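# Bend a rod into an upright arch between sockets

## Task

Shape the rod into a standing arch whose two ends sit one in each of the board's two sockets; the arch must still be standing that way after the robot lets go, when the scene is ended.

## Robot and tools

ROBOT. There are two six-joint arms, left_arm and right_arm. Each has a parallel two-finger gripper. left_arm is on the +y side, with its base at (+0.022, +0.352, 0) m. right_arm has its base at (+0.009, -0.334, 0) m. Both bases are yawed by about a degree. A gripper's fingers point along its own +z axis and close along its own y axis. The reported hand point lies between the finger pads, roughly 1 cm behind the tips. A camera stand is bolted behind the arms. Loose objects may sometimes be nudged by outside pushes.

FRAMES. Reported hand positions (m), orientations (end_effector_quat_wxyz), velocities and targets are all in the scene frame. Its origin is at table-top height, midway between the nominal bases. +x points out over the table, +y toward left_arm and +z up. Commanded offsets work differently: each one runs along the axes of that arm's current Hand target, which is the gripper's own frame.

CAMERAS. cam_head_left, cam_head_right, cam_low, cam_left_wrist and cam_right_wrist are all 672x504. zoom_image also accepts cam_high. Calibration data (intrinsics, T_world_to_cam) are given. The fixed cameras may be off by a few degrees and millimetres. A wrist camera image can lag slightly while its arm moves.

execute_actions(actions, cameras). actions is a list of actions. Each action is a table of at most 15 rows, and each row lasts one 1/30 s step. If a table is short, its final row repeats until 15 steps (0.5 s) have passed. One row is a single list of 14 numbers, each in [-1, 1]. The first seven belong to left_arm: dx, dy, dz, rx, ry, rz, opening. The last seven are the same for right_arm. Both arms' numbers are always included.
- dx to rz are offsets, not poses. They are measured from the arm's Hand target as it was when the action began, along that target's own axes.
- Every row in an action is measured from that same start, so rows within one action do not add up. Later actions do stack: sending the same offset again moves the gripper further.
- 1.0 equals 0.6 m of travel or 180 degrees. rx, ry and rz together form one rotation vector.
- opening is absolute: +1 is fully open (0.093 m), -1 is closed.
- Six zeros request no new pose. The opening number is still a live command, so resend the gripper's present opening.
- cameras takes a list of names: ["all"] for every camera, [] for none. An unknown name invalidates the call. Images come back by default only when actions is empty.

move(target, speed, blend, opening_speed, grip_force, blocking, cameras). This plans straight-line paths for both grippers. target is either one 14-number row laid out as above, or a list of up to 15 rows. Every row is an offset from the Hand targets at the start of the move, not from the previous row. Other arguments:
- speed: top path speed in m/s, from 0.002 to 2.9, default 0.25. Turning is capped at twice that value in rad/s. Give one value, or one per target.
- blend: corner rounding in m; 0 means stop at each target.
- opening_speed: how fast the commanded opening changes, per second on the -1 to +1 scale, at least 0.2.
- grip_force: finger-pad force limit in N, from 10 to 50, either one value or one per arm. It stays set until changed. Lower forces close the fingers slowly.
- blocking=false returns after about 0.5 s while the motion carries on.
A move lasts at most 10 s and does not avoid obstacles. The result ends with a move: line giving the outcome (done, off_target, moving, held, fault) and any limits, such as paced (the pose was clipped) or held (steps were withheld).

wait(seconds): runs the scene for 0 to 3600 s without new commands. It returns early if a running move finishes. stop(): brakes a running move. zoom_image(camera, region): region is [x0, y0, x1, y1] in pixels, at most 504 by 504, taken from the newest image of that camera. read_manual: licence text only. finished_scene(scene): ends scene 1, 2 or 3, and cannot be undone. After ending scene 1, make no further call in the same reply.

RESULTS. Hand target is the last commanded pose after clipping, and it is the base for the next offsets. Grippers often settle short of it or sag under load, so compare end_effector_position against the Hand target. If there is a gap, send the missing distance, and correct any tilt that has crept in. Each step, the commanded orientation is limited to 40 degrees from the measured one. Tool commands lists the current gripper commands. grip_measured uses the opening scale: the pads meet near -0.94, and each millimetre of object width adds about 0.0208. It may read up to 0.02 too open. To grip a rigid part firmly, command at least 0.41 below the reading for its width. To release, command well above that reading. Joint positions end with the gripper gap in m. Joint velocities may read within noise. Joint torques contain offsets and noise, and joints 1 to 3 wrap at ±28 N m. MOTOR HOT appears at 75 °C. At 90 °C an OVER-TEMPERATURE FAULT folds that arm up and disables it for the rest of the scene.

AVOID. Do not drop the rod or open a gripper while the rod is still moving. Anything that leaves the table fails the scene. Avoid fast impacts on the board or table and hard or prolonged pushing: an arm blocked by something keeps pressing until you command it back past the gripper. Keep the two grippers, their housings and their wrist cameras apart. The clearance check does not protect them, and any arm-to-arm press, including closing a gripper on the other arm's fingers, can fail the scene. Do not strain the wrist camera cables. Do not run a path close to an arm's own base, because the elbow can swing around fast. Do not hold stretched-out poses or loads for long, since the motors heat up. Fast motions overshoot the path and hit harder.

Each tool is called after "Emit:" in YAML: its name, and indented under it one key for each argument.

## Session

Emit:
execute_actions:
  actions: []

Emit:
zoom_image:
  camera: "cam_head_left"
  region: [160, 240, 500, 420]

Emit:
zoom_image:
  camera: "cam_head_right"
  region: [160, 240, 500, 420]

Scene clock: 0.00 s.
left_arm: end_effector_position=(+0.4206, +0.3589, +0.0522) grip_measured=+1.000 end_effector_quat_wxyz=(+0.534, -0.037, +0.844, +0.029) | right_arm: end_effector_position=(+0.3941, -0.3997, +0.0626) grip_measured=+1.000 end_effector_quat_wxyz=(+0.529, +0.135, +0.816, -0.188)
Joint positions: left_arm=[-0.053 1.705 0.414 0.845 -0.115 -0.044 0.093] | right_arm=[0.083 1.71 0.417 0.859 0.502 0.041 0.093]
Joint velocities: within noise
Joint torques (N m): no reading
Heat: left arm: 29 °C; right arm: 28 °C.
Hand target: left_arm +0.4260, +0.3588, +0.0635; +0.550, -0.038, +0.834, +0.028 | right_arm +0.3971, -0.3996, +0.0680; +0.536, +0.137, +0.812, -0.187
Tool commands: left_gripper/opening=+1.0 right_gripper/opening=+1.0
camera_calibration:
cam_left_wrist: T_world_to_cam=[[0.08213, -0.99662, 0.00036, 0.32341], [-0.76114, -0.06296, -0.64553, 0.41799], [0.64337, 0.05274, -0.76374, -0.16655]] pos_world=[0.39874, 0.35742, 0.1425]
cam_right_wrist: T_world_to_cam=[[-0.39475, -0.90209, 0.17435, -0.21635], [-0.71356, 0.18147, -0.67668, 0.43628], [0.57879, -0.39153, -0.71534, -0.25721]] pos_world=[0.37478, -0.37504, 0.14896]

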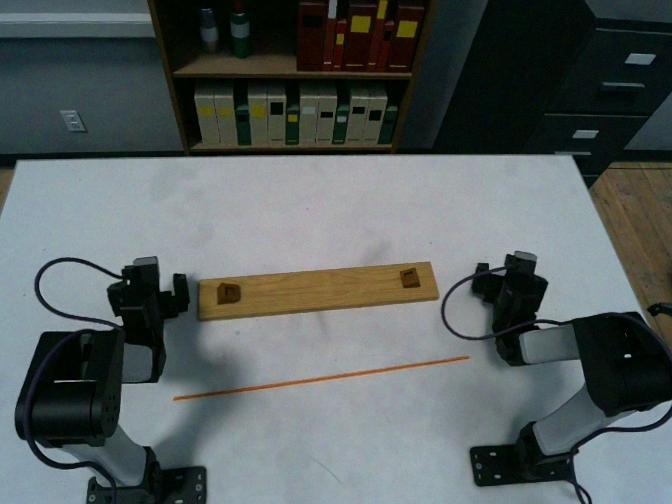

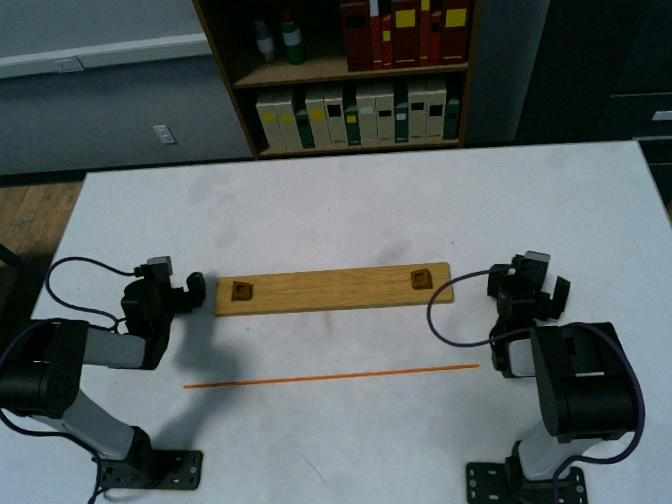

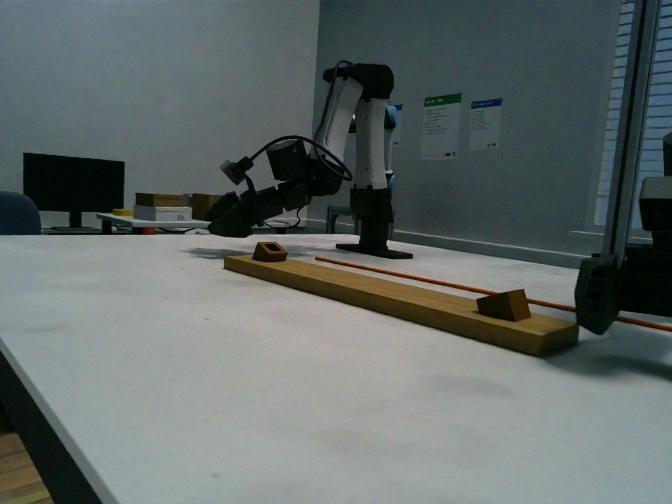

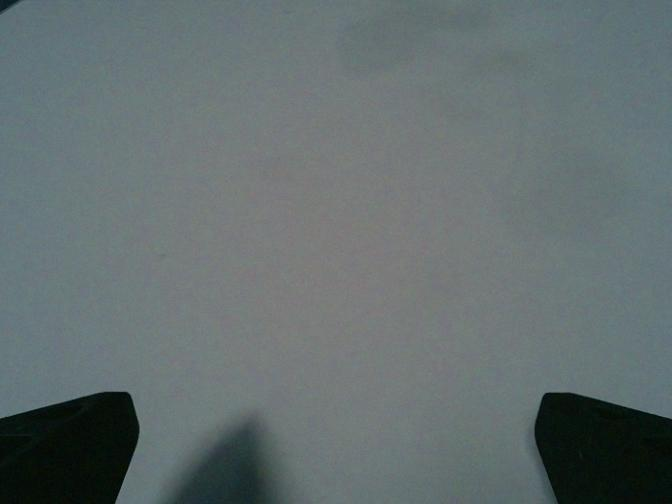

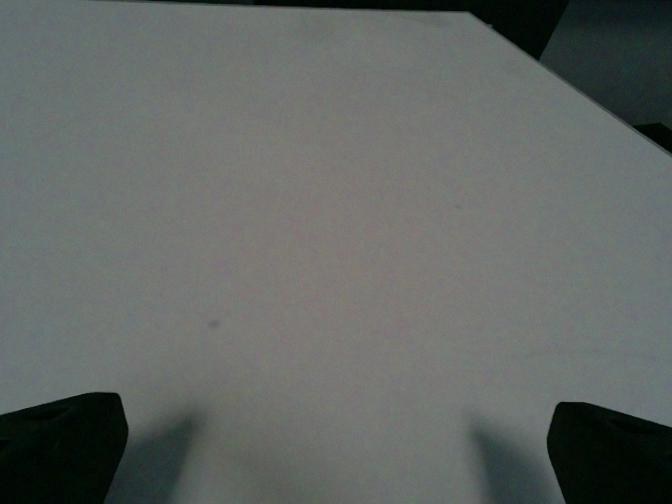

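Scaled by 1.482.

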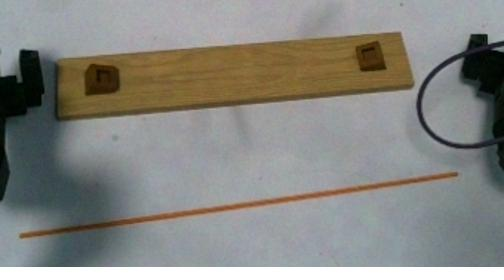

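Scaled by 1.482.

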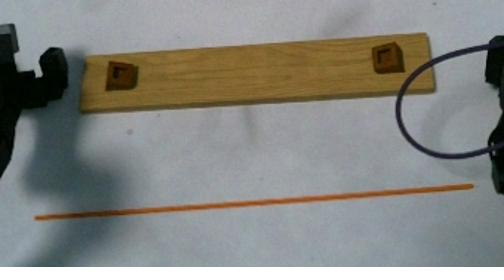

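Emit:
move:
  target: [0.1837,-0.1537,-0.3732,0.289,0.2875,0.4358,0.0,0.1462,0.1543,-0.3622,-0.4083,0.1796,-0.5403,0.0]
  speed: 0.3
  cameras: ["cam_left_wrist","cam_right_wrist"]

Scene clock: 47.93 s.
left_arm: end_effector_position=(+0.1823, +0.2456, +0.0450) grip_measured=+0.003 end_effector_quat_wxyz=(-0.002, +0.666, +0.746, -0.006) | right_arm: end_effector_position=(+0.2203, -0.2236, +0.0458) grip_measured=+0.001 end_effector_quat_wxyz=(+0.003, +0.724, -0.689, +0.006)
Joint positions: left_arm=[-0.597 1.322 0.751 -1.005 0.011 0.884 0.045] | right_arm=[0.533 1.505 0.906 -0.973 0.014 -1.132 0.045]
Joint torques (N m): left_arm=[-0.32 -3.14 6.74 0.17 -0.19 0.13] | right_arm=[0.49 -3.63 9.07 0.18 -0.13 -0.19]
Heat: left arm: 34 °C; right arm: 35 °C.
Hand target: left_arm +0.1864, +0.2438, +0.0499; +0.000, +0.672, +0.740, +0.000 | right_arm +0.2241, -0.2173, +0.0498; +0.000, +0.732, -0.681, +0.001
Off the commanded pose: left_arm 0.007 m, 1 deg | right_arm 0.008 m, 1 deg.
move: done
cam_left_wrist: T_world_to_cam=[[-0.99286, -0.1168, 0.02441, 0.20874], [-0.09669, 0.9074, 0.40899, -0.18212], [-0.06992, 0.4037, -0.91221, 0.03766]] pos_world=[0.19227, 0.17444, 0.10374]
cam_right_wrist: T_world_to_cam=[[0.99753, 0.0684, -0.01611, -0.20411], [0.06876, -0.90275, 0.42464, -0.19624], [0.0145, -0.4247, -0.90522, 0.02596]] pos_world=[0.21672, -0.15217, 0.10354]

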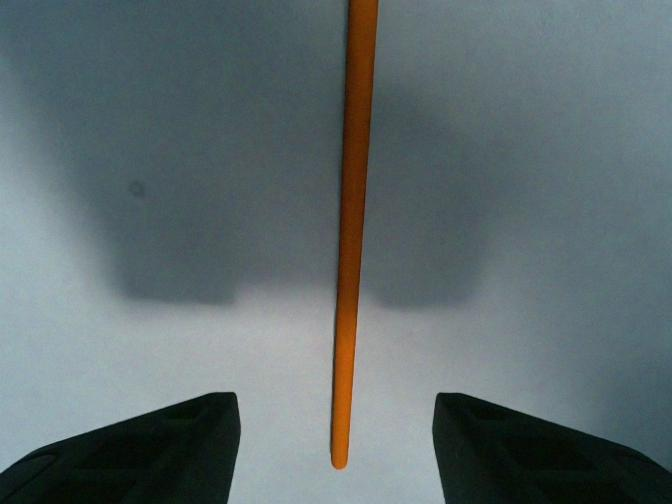

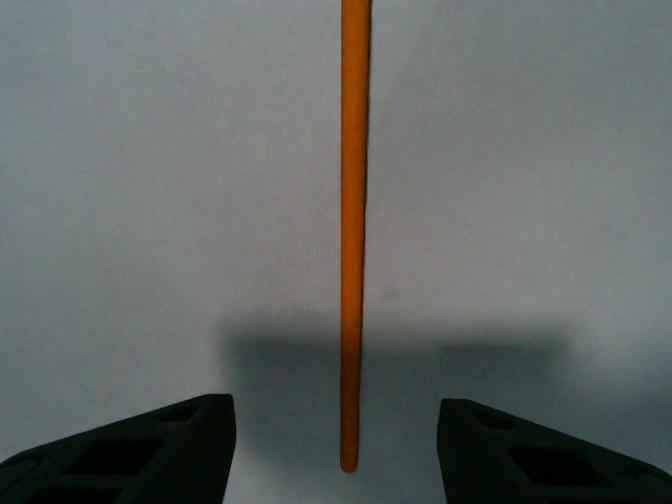

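Emit:
move:
  target:
    - [-0.005,-0.0045,0.053,0,0,-0.0098,0.0,-0.005,0.0,0.06,0,0,0,0.0]
    - [-0.005,-0.0045,0.0682,0,0,-0.0098,-1.0,-0.005,0.0,0.0763,0,0,0,-1.0]
  speed: [0.1, 0.04]
  opening_speed: 1.0
  cameras: ["cam_left_wrist","cam_right_wrist"]

Scene clock: 75.83 s.
left_arm: end_effector_position=(+0.1792, +0.2430, +0.0122) grip_measured=-0.936 end_effector_quat_wxyz=(-0.008, +0.663, +0.749, -0.006) | right_arm: end_effector_position=(+0.2274, -0.2171, +0.0104) grip_measured=-0.929 end_effector_quat_wxyz=(-0.003, +0.728, -0.686, +0.008)
Joint positions: left_arm=[-0.618 1.392 0.662 -0.859 0.009 0.854 0] | right_arm=[0.543 1.592 0.835 -0.802 0.014 -1.132 0.001]
Joint torques (N m): left_arm=[-0.24 -3.11 4.11 0.71 -0.16 -0.1] | right_arm=[0.54 -4.16 4.74 0.47 -0.1 -0.07]
Heat: left arm: 31 °C; right arm: 32 °C.
Hand target: left_arm +0.1841, +0.2406, +0.0090; +0.000, +0.661, +0.750, +0.000 | right_arm +0.2238, -0.2143, +0.0040; +0.000, +0.732, -0.681, +0.000
Off the commanded pose: left_arm 0.006 m, 1 deg | right_arm 0.008 m, 1 deg.
move: done
cam_left_wrist: T_world_to_cam=[[-0.99148, -0.12581, 0.03378, 0.2081], [-0.10033, 0.9029, 0.41798, -0.16497], [-0.08309, 0.41103, -0.90783, 0.00914]] pos_world=[0.19054, 0.17138, 0.07023]
cam_right_wrist: T_world_to_cam=[[0.99689, 0.07878, -0.00389, -0.21], [0.07313, -0.90466, 0.41981, -0.17713], [0.02955, -0.41879, -0.9076, -0.00563]] pos_world=[0.22246, -0.14605, 0.06844]

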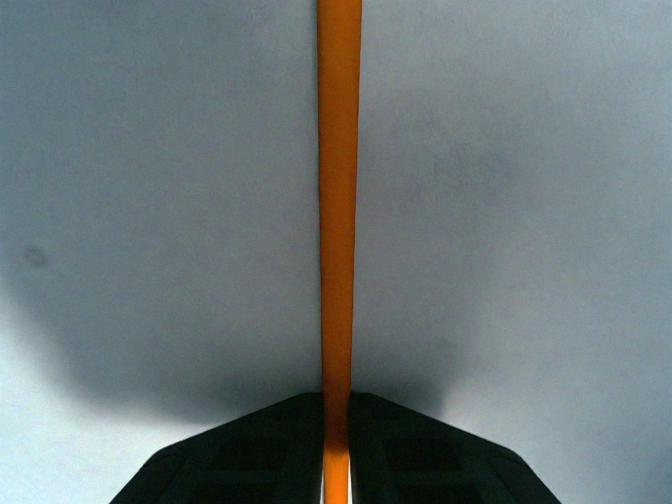

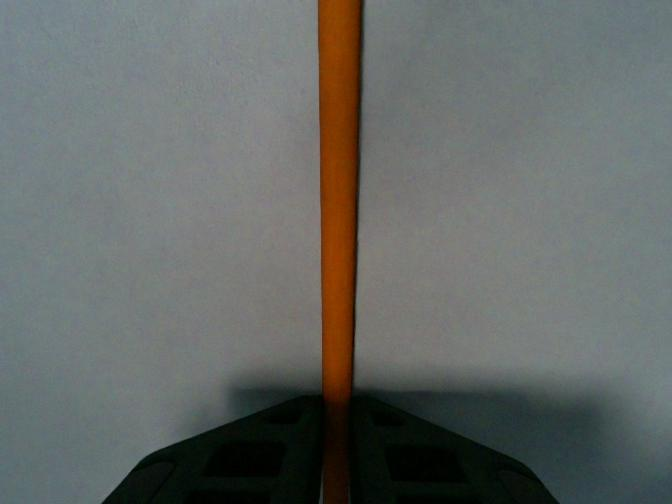

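Emit:
move:
  target:
    - [-0.0063,0.0497,-0.185,0,0,0,-1,0.0036,-0.0499,-0.1933,0,0,0,-1]
    - [-0.0233,0.1355,-0.3183,-0.0528,-0.1054,0.0046,-1,-0.0005,-0.1163,-0.3267,0.0562,-0.1036,0.0157,-1]
    - [-0.0552,0.1872,-0.3267,-0.1088,-0.211,-0.0141,-1,-0.0255,-0.1632,-0.335,0.1223,-0.2038,0.0534,-1]
    - [-0.1115,0.2218,-0.3267,-0.1598,-0.3103,-0.0685,-1,-0.0775,-0.209,-0.335,0.18,-0.3003,0.1054,-1]
    - [-0.1623,0.2878,-0.285,-0.2093,-0.3817,-0.1248,-1,-0.1163,-0.2833,-0.2767,0.2286,-0.3693,0.1582,-1]
    - [-0.1623,0.2878,-0.2267,-0.2093,-0.3817,-0.1248,-1,-0.1163,-0.2833,-0.1967,0.2286,-0.3693,0.1582,-1]
  speed: 0.18
  blend: [0.02,0.02,0.015,0.015,0.01,0]
  cameras: ["cam_head_left","cam_head_right","cam_low"]

Emit:
zoom_image:
  camera: "cam_low"
  region: [440, 200, 560, 340]

Emit:
zoom_image:
  camera: "cam_low"
  region: [220, 170, 330, 290]

Emit:
zoom_image:
  camera: "cam_head_left"
  region: [190, 230, 310, 330]

Emit:
zoom_image:
  camera: "cam_head_right"
  region: [190, 230, 310, 330]

Emit:
zoom_image:
  camera: "cam_head_left"
  region: [370, 220, 490, 320]

Emit:
zoom_image:
  camera: "cam_head_right"
  region: [370, 220, 490, 320]

Scene clock: 192.23 s.
left_arm: end_effector_position=(+0.3724, +0.1851, +0.1304) grip_measured=-0.946 end_effector_quat_wxyz=(+0.591, +0.356, +0.716, -0.101) | right_arm: end_effector_position=(+0.3996, -0.1521, +0.1232) grip_measured=-0.940 end_effector_quat_wxyz=(+0.603, -0.382, +0.689, +0.124)
Joint positions: left_arm=[-0.335 1.415 0.407 0.71 0.305 0.383 0] | right_arm=[0.319 1.66 0.548 0.844 -0.42 -0.414 0]
Joint torques (N m): left_arm=[-2.15 -4.36 5.23 3.19 0.49 -0.32] | right_arm=[2.77 -4.7 5.16 2.23 -0.56 0.27]
Heat: left arm: 31 °C; right arm: 31 °C.
Hand target: left_arm +0.3677, +0.1658, +0.1448; +0.612, +0.366, +0.688, -0.137 | right_arm +0.3883, -0.1324, +0.1221; +0.602, -0.393, +0.676, +0.164
Off the commanded pose: left_arm 0.025 m, 6 deg | right_arm 0.023 m, 5 deg.
move: off_target (left_arm, right_arm)

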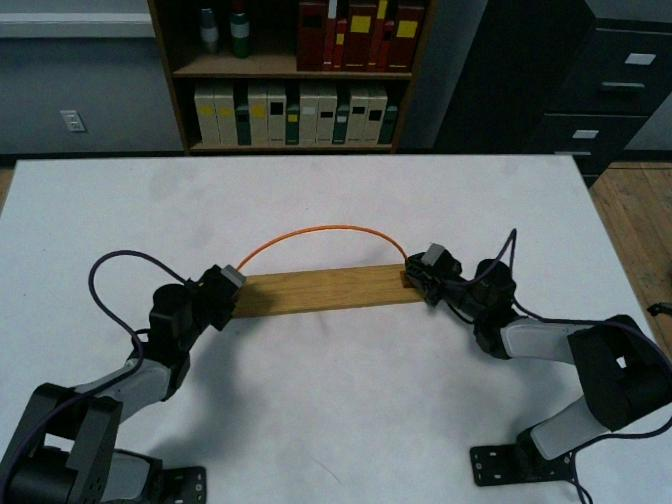

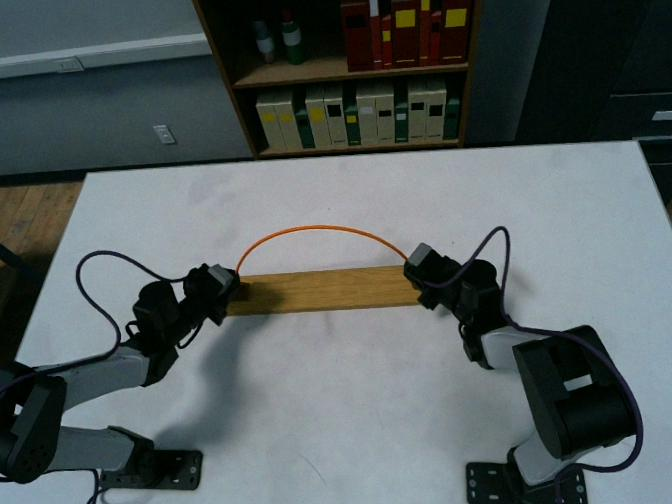

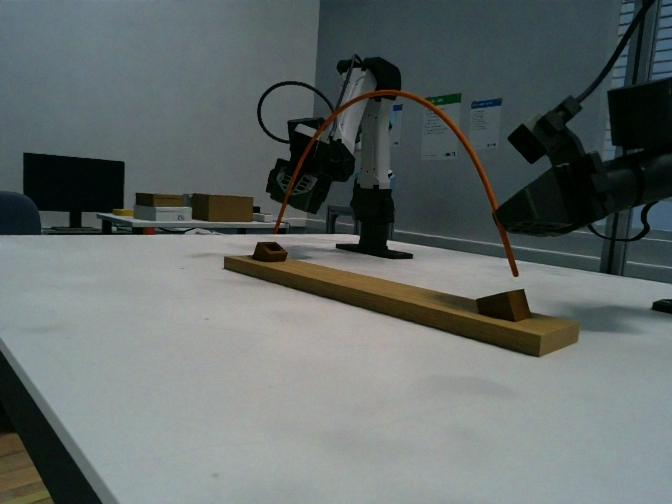

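Scaled by 3.600.

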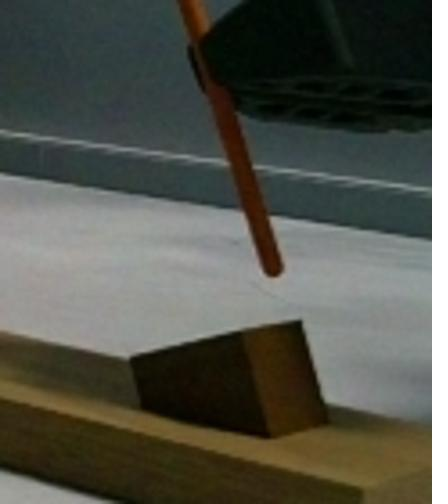

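Scaled by 4.200.

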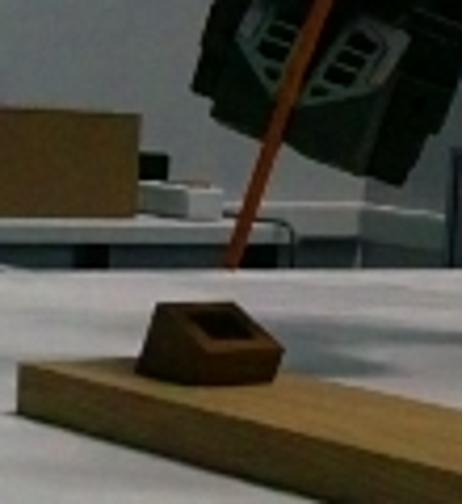

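Scaled by 4.200.

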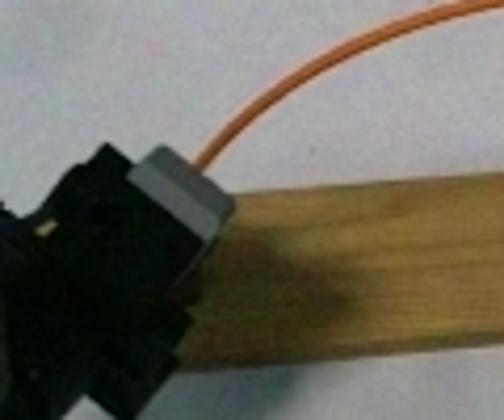

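Scaled by 4.200.

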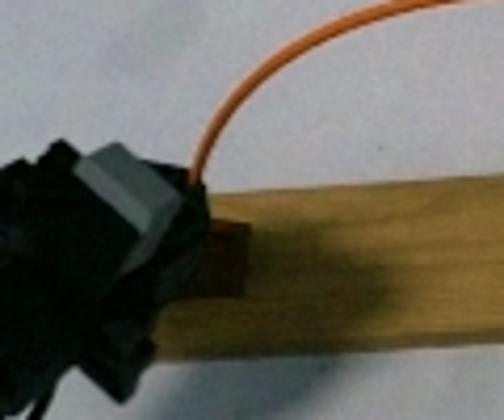

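Scaled by 4.200.

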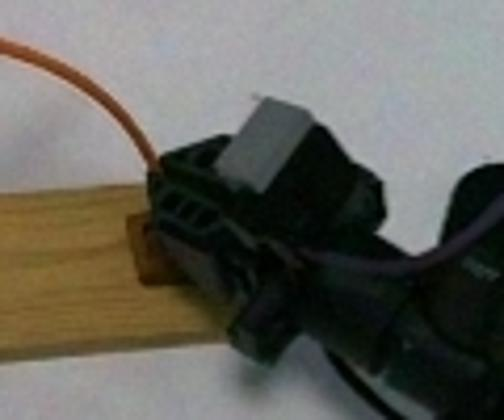

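Scaled by 4.200.

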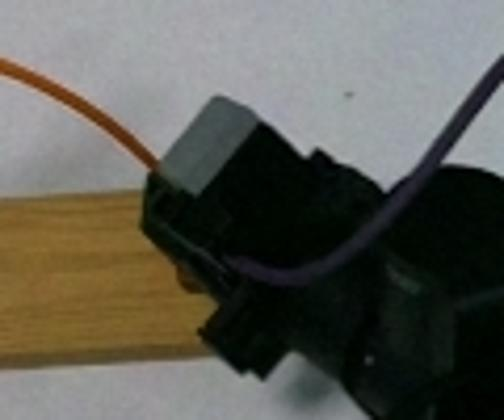

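Emit:
move:
  target: [0.0077,-0.0112,0.03,0,0,0,-1,0.0163,0.0007,0.0048,0,0,0,-1]
  speed: 0.05
  cameras: ["cam_head_left","cam_head_right","cam_low"]

Emit:
zoom_image:
  camera: "cam_low"
  region: [440, 220, 560, 340]

Emit:
zoom_image:
  camera: "cam_low"
  region: [220, 180, 330, 290]

Scene clock: 334.90 s.
left_arm: end_effector_position=(+0.3765, +0.1761, +0.1119) grip_measured=-0.946 end_effector_quat_wxyz=(+0.584, +0.352, +0.725, -0.099) | right_arm: end_effector_position=(+0.4015, -0.1525, +0.1120) grip_measured=-0.940 end_effector_quat_wxyz=(+0.602, -0.379, +0.692, +0.123)
Joint positions: left_arm=[-0.374 1.512 0.407 0.79 0.255 0.366 0] | right_arm=[0.319 1.708 0.54 0.897 -0.414 -0.411 0]
Joint torques (N m): left_arm=[-2.5 -4.86 6.75 3.15 0.55 -0.25] | right_arm=[2.28 -4.92 5.12 2.17 -0.7 0.25]
Heat: left arm: 47 °C; right arm: 45 °C.
Hand target: left_arm +0.3765, +0.1511, +0.1350; +0.612, +0.366, +0.687, -0.137 | right_arm +0.3902, -0.1334, +0.1121; +0.602, -0.393, +0.676, +0.164
Off the commanded pose: left_arm 0.034 m, 7 deg | right_arm 0.022 m, 5 deg.
move: off_target (left_arm, right_arm)

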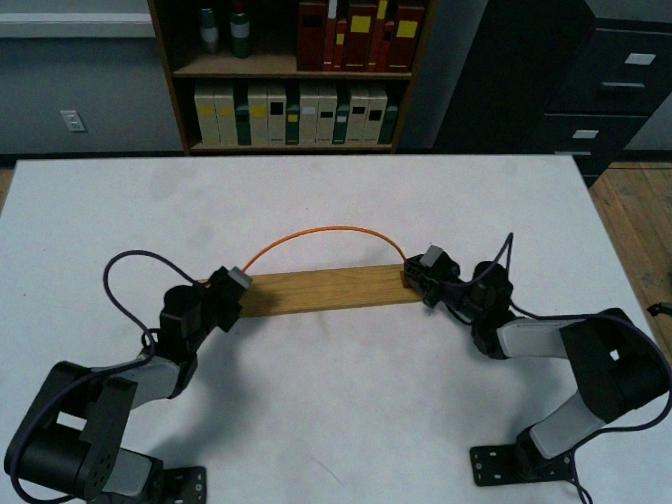

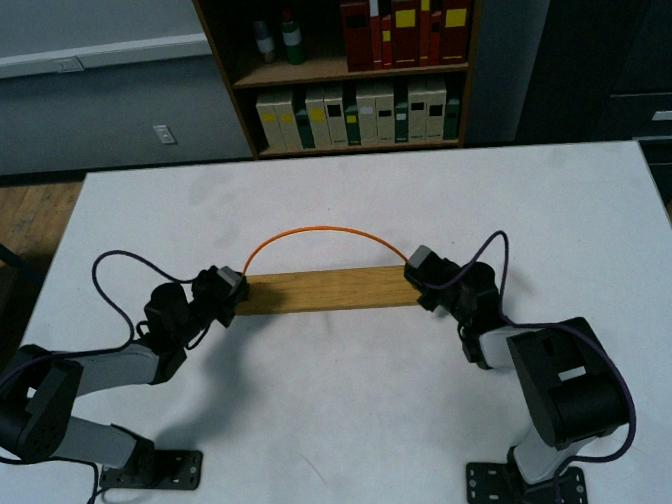

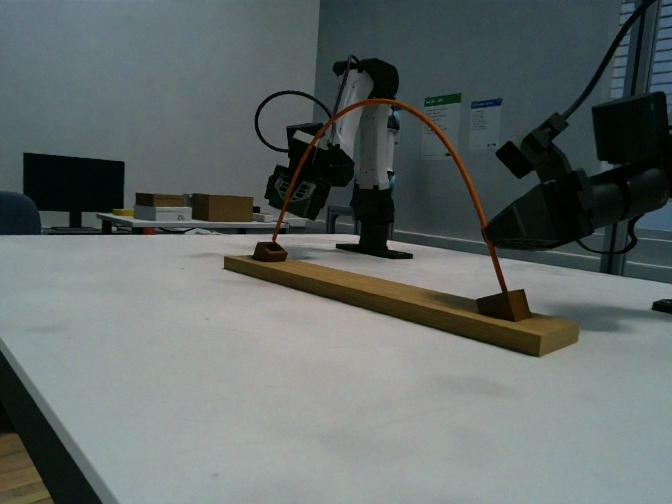

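Scaled by 4.200.

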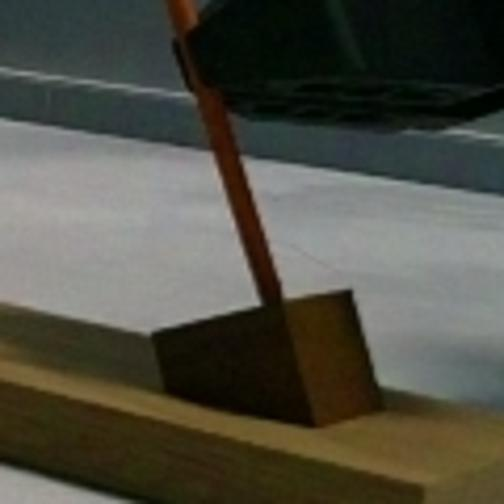

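Scaled by 4.582.

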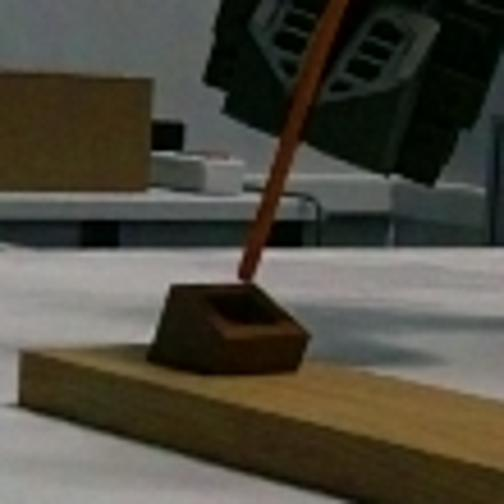

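Emit:
zoom_image:
  camera: "cam_head_left"
  region: [200, 220, 440, 340]

Emit:
zoom_image:
  camera: "cam_head_right"
  region: [200, 220, 440, 340]

Scaled by 2.100.

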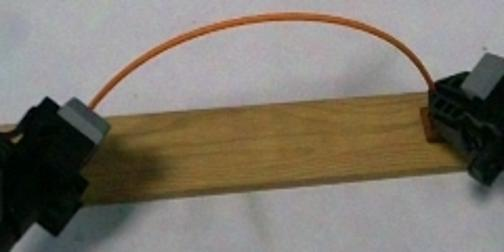

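Scaled by 2.100.

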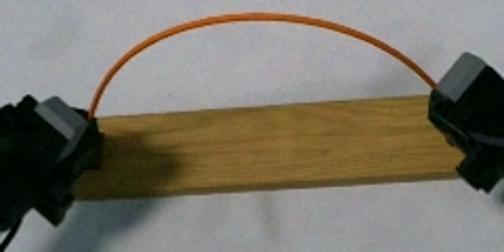

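Emit:
move:
  target: [0.0147,-0.0033,0.0094,0,0,0,-1,0.0168,0.0021,0.0014,0,0,0,-1]
  speed: 0.05
  cameras: ["cam_low"]

Emit:
zoom_image:
  camera: "cam_low"
  region: [440, 220, 560, 340]

Emit:
zoom_image:
  camera: "cam_low"
  region: [220, 180, 330, 290]

Scene clock: 362.63 s.
left_arm: end_effector_position=(+0.3806, +0.1743, +0.1035) grip_measured=-0.946 end_effector_quat_wxyz=(+0.585, +0.351, +0.724, -0.098) | right_arm: end_effector_position=(+0.4009, -0.1527, +0.1014) grip_measured=-0.940 end_effector_quat_wxyz=(+0.601, -0.379, +0.693, +0.123)
Joint positions: left_arm=[-0.377 1.573 0.407 0.855 0.25 0.365 0] | right_arm=[0.319 1.751 0.526 0.952 -0.414 -0.41 0]
Joint torques (N m): left_arm=[-2.54 -5.16 6.32 3.15 0.56 -0.25] | right_arm=[1.69 -4.98 4.94 2.17 -0.75 0.27]
Heat: left arm: 51 °C; right arm: 45 °C.
Hand target: left_arm +0.3796, +0.1492, +0.1249; +0.612, +0.366, +0.688, -0.137 | right_arm +0.3902, -0.1354, +0.1020; +0.602, -0.393, +0.676, +0.164
Off the commanded pose: left_arm 0.033 m, 7 deg | right_arm 0.020 m, 5 deg.
move: off_target (left_arm, right_arm)

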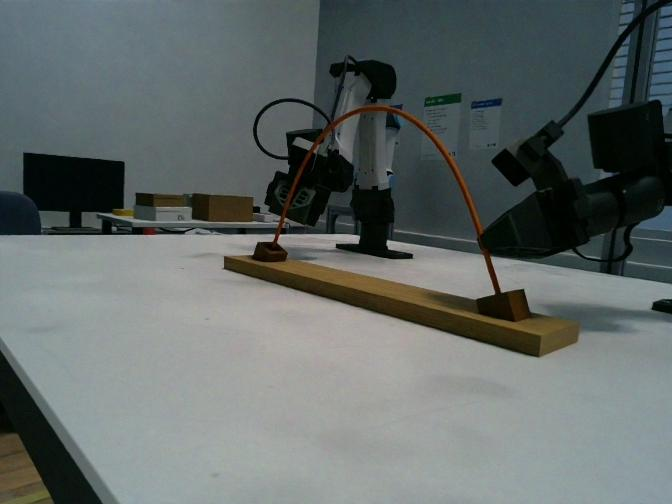

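Scaled by 4.200.

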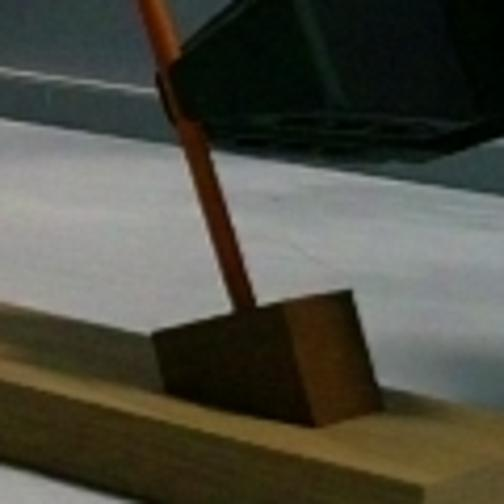

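Scaled by 4.582.

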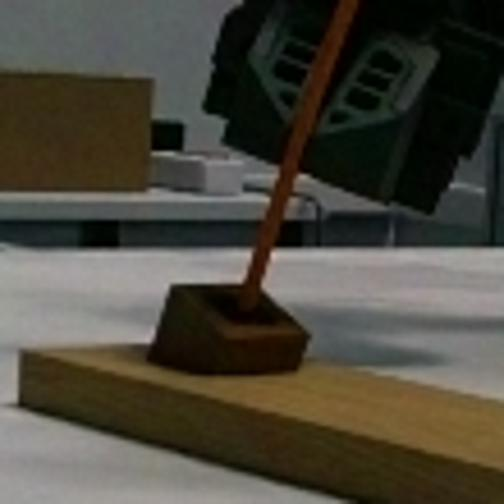

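Emit:
move:
  target: [0.0111,-0.0002,-0.0023,0,0,0,-1,0.0143,0.0002,-0.0005,0,0,0,-1]
  speed: 0.05
  cameras: ["cam_head_left","cam_head_right","cam_low","cam_left_wrist"]

Emit:
zoom_image:
  camera: "cam_low"
  region: [440, 220, 560, 340]

Emit:
zoom_image:
  camera: "cam_low"
  region: [220, 180, 330, 290]

Scene clock: 379.83 s.
left_arm: end_effector_position=(+0.3828, +0.1735, +0.1024) grip_measured=-0.946 end_effector_quat_wxyz=(+0.590, +0.350, +0.721, -0.097) | right_arm: end_effector_position=(+0.4015, -0.1545, +0.0941) grip_measured=-0.940 end_effector_quat_wxyz=(+0.602, -0.377, +0.693, +0.122)
Joint positions: left_arm=[-0.377 1.597 0.407 0.891 0.25 0.365 0] | right_arm=[0.314 1.786 0.517 0.996 -0.415 -0.41 0]
Joint torques (N m): left_arm=[-1.77 -5.29 5.15 3.18 0.64 -0.23] | right_arm=[1.22 -5.01 4.62 2.19 -0.88 0.2]
Heat: left arm: 53 °C; right arm: 48 °C.
Hand target: left_arm +0.3786, +0.1522, +0.1188; +0.612, +0.366, +0.688, -0.137 | right_arm +0.3902, -0.1385, +0.0940; +0.602, -0.393, +0.676, +0.164
Off the commanded pose: left_arm 0.027 m, 7 deg | right_arm 0.020 m, 6 deg.
move: off_target (left_arm, right_arm)
cam_left_wrist: T_world_to_cam=[[-0.63048, -0.72967, -0.26473, 0.39531], [-0.3762, 0.58557, -0.71804, 0.15755], [0.67895, -0.35312, -0.64369, -0.04974]] pos_world=[0.34228, 0.17862, 0.18575]

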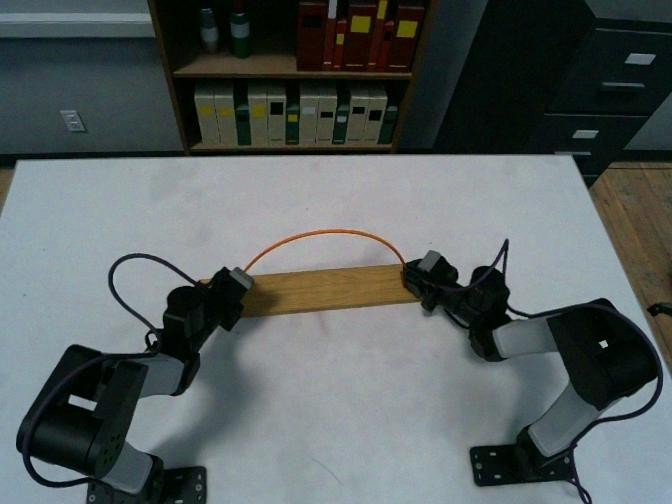

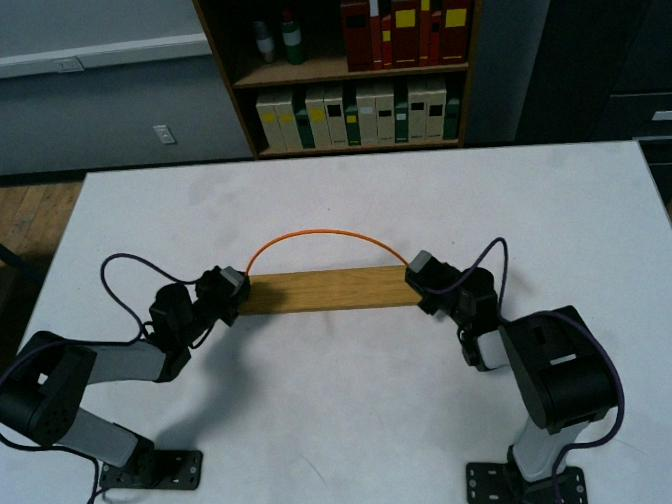

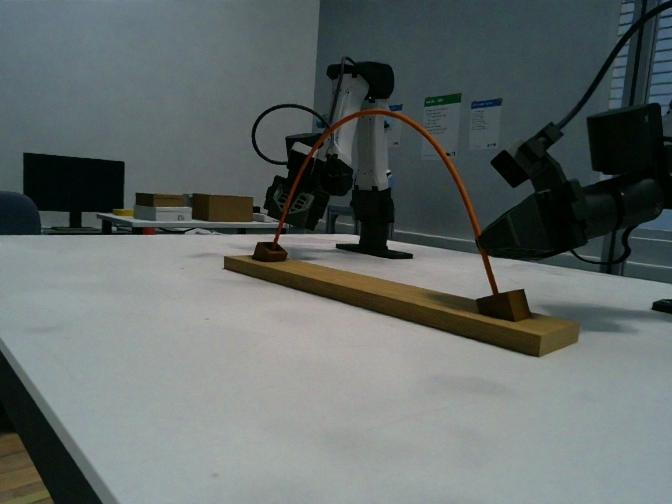

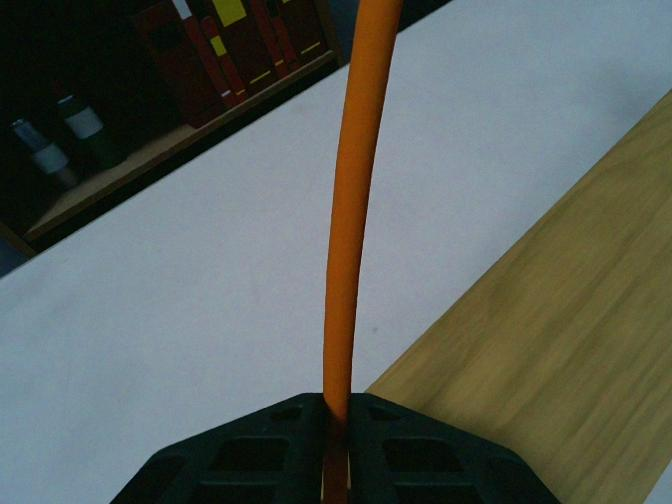

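Scaled by 4.200.

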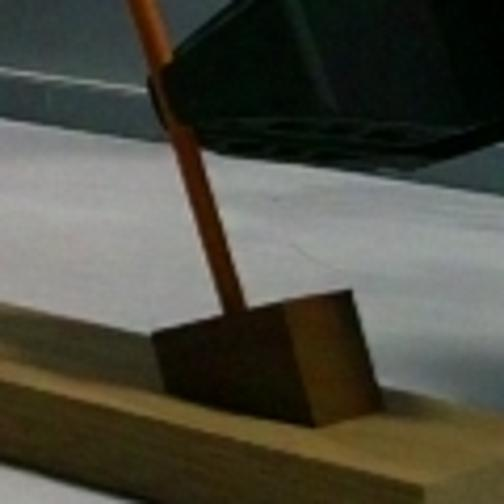

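Scaled by 4.582.

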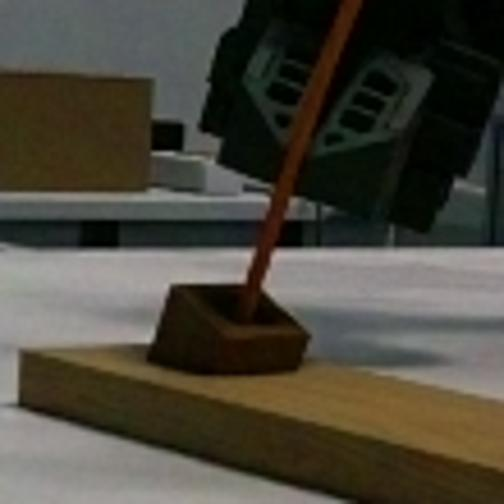

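Emit:
move:
  target: [0.0126,-0.0024,-0.0116,0,0,0,-1,0.0105,0.0004,-0.0001,0,0,0,-1]
  speed: 0.05
  cameras: ["cam_low"]

Emit:
zoom_image:
  camera: "cam_low"
  region: [440, 220, 560, 340]

Emit:
zoom_image:
  camera: "cam_low"
  region: [220, 180, 330, 290]

Scene clock: 435.80 s.
left_arm: end_effector_position=(+0.3791, +0.1763, +0.1017) grip_measured=-0.946 end_effector_quat_wxyz=(+0.597, +0.348, +0.716, -0.096) | right_arm: end_effector_position=(+0.4028, -0.1552, +0.0928) grip_measured=-0.940 end_effector_quat_wxyz=(+0.609, -0.377, +0.688, +0.121)
Joint positions: left_arm=[-0.372 1.601 0.379 0.941 0.253 0.365 0] | right_arm=[0.31 1.812 0.513 1.045 -0.419 -0.41 0]
Joint torques (N m): left_arm=[-1.07 -5.09 4.44 3.07 0.73 -0.19] | right_arm=[0.92 -4.89 4.19 2.08 -0.84 0.19]
Heat: left arm: 54 °C; right arm: 52 °C.
Hand target: left_arm +0.3727, +0.1582, +0.1130; +0.612, +0.366, +0.687, -0.137 | right_arm +0.3902, -0.1404, +0.0881; +0.602, -0.393, +0.676, +0.164
Off the commanded pose: left_arm 0.022 m, 6 deg | right_arm 0.020 m, 6 deg.
move: off_target (left_arm, right_arm)

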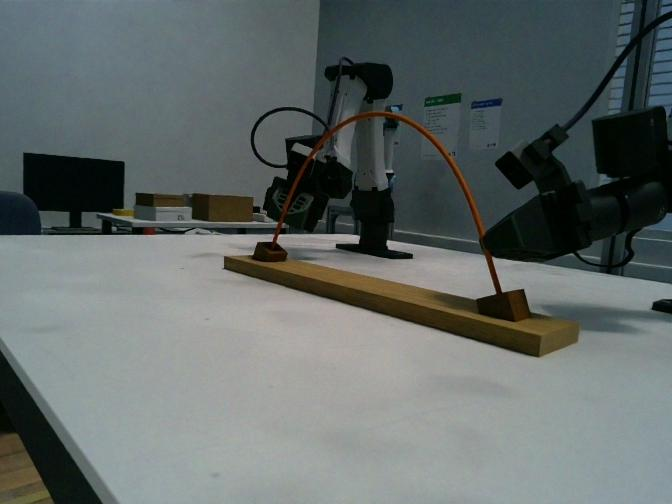

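Scaled by 4.200.

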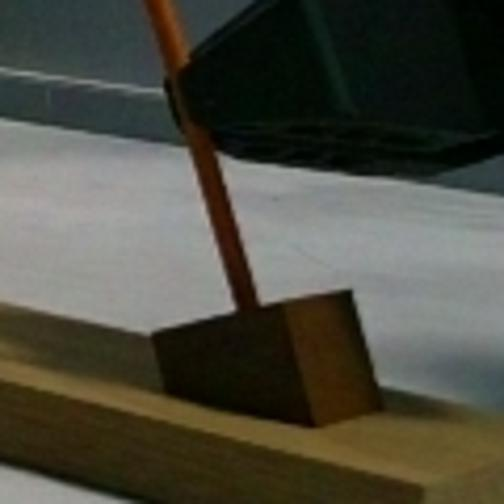

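Scaled by 4.582.

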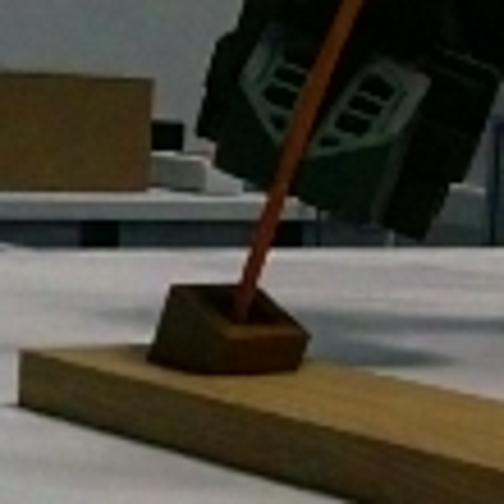

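Emit:
move:
  target: [-0.0061,0.0182,-0.0096,0,0,0,-1,-0.0061,-0.0174,-0.011,0,0,0,-1]
  speed: 0.05
  cameras: ["cam_low"]

Emit:
zoom_image:
  camera: "cam_low"
  region: [440, 220, 560, 340]

Emit:
zoom_image:
  camera: "cam_low"
  region: [220, 180, 330, 290]

Scene clock: 455.03 s.
left_arm: end_effector_position=(+0.3795, +0.1807, +0.1026) grip_measured=-0.946 end_effector_quat_wxyz=(+0.597, +0.353, +0.712, -0.109) | right_arm: end_effector_position=(+0.4023, -0.1602, +0.0939) grip_measured=-0.940 end_effector_quat_wxyz=(+0.609, -0.380, +0.683, +0.133)
Joint positions: left_arm=[-0.336 1.601 0.379 0.941 0.316 0.369 0] | right_arm=[0.279 1.812 0.513 1.045 -0.475 -0.41 0]
Joint torques (N m): left_arm=[-0.49 -8.2 5.14 2.54 0.53 -0.14] | right_arm=[0.38 -7.39 4.98 1.65 -0.62 0.08]
Heat: left arm: 56 °C; right arm: 51 °C.
Hand target: left_arm +0.3757, +0.1682, +0.1205; +0.612, +0.366, +0.687, -0.137 | right_arm +0.3931, -0.1504, +0.0956; +0.602, -0.393, +0.676, +0.164
Off the commanded pose: left_arm 0.022 m, 5 deg | right_arm 0.014 m, 4 deg.
move: off_target (left_arm, right_arm)

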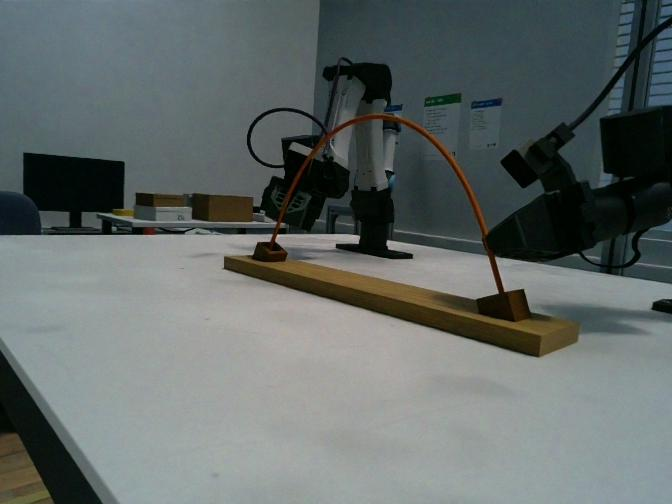

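Scaled by 4.200.

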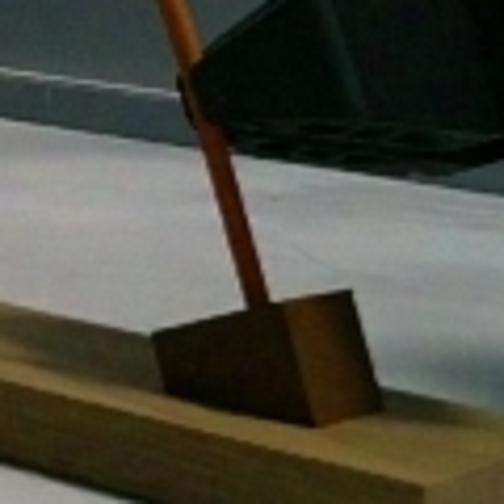

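Scaled by 4.582.

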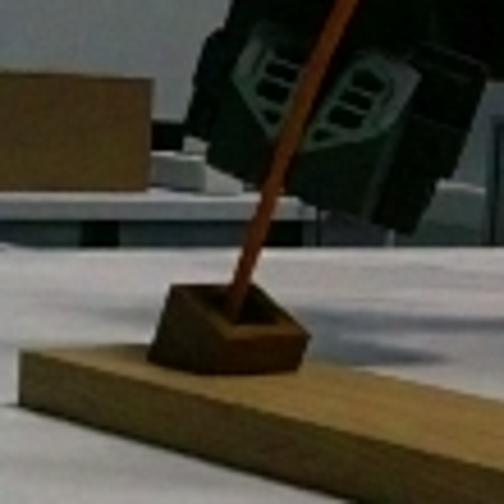

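Emit:
move:
  target: [0,0,0,0,0,0,0.2,0,0,0,0,0,0,0.2]
  opening_speed: 0.6
  cameras: ["cam_low","cam_left_wrist","cam_right_wrist"]

Scene clock: 463.77 s.
left_arm: end_effector_position=(+0.3737, +0.1730, +0.1029) grip_measured=+0.197 end_effector_quat_wxyz=(+0.593, +0.366, +0.705, -0.131) | right_arm: end_effector_position=(+0.3964, -0.1546, +0.0924) grip_measured=+0.198 end_effector_quat_wxyz=(+0.602, -0.392, +0.678, +0.154)
Joint positions: left_arm=[-0.338 1.601 0.379 0.938 0.368 0.366 0.055] | right_arm=[0.277 1.812 0.513 1.033 -0.526 -0.41 0.055]
Joint torques (N m): left_arm=[-0.34 -8.13 5.14 2.56 0.07 -0.12] | right_arm=[0.57 -7.31 4.94 1.74 -0.14 0.08]
Heat: left arm: 56 °C; right arm: 50 °C.
Hand target: left_arm +0.3757, +0.1682, +0.1205; +0.612, +0.366, +0.687, -0.137 | right_arm +0.3932, -0.1505, +0.0955; +0.602, -0.393, +0.676, +0.164
Off the commanded pose: left_arm 0.018 m, 3 deg | right_arm 0.006 m, 1 deg.
move: done
cam_left_wrist: T_world_to_cam=[[-0.68211, -0.69006, -0.24195, 0.39942], [-0.33002, 0.58577, -0.74025, 0.13974], [0.65254, -0.42508, -0.62729, -0.02279]] pos_world=[0.33343, 0.18408, 0.18579]
cam_right_wrist: T_world_to_cam=[[0.73038, -0.62439, 0.27691, -0.41202], [-0.23847, -0.613, -0.75323, 0.10958], [0.64006, 0.48411, -0.59662, -0.04113]] pos_world=[0.35339, -0.17017, 0.17209]

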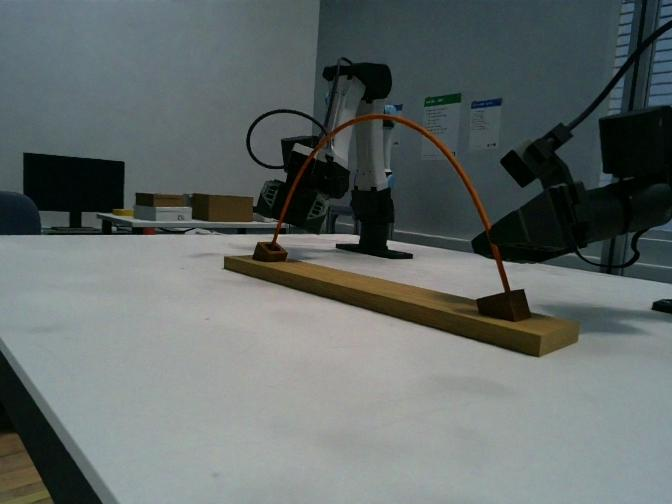

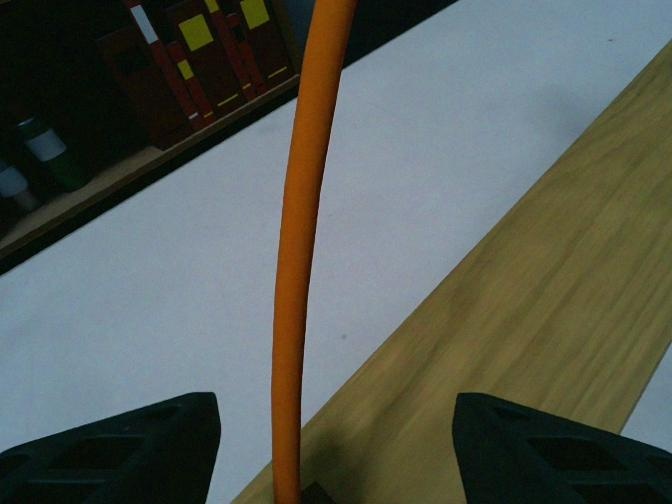

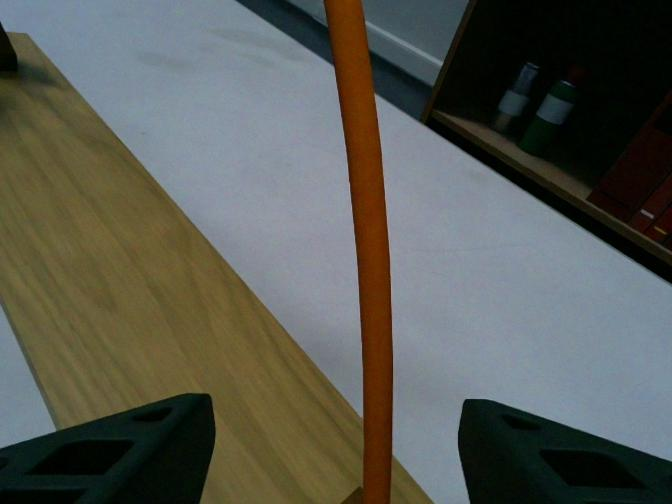

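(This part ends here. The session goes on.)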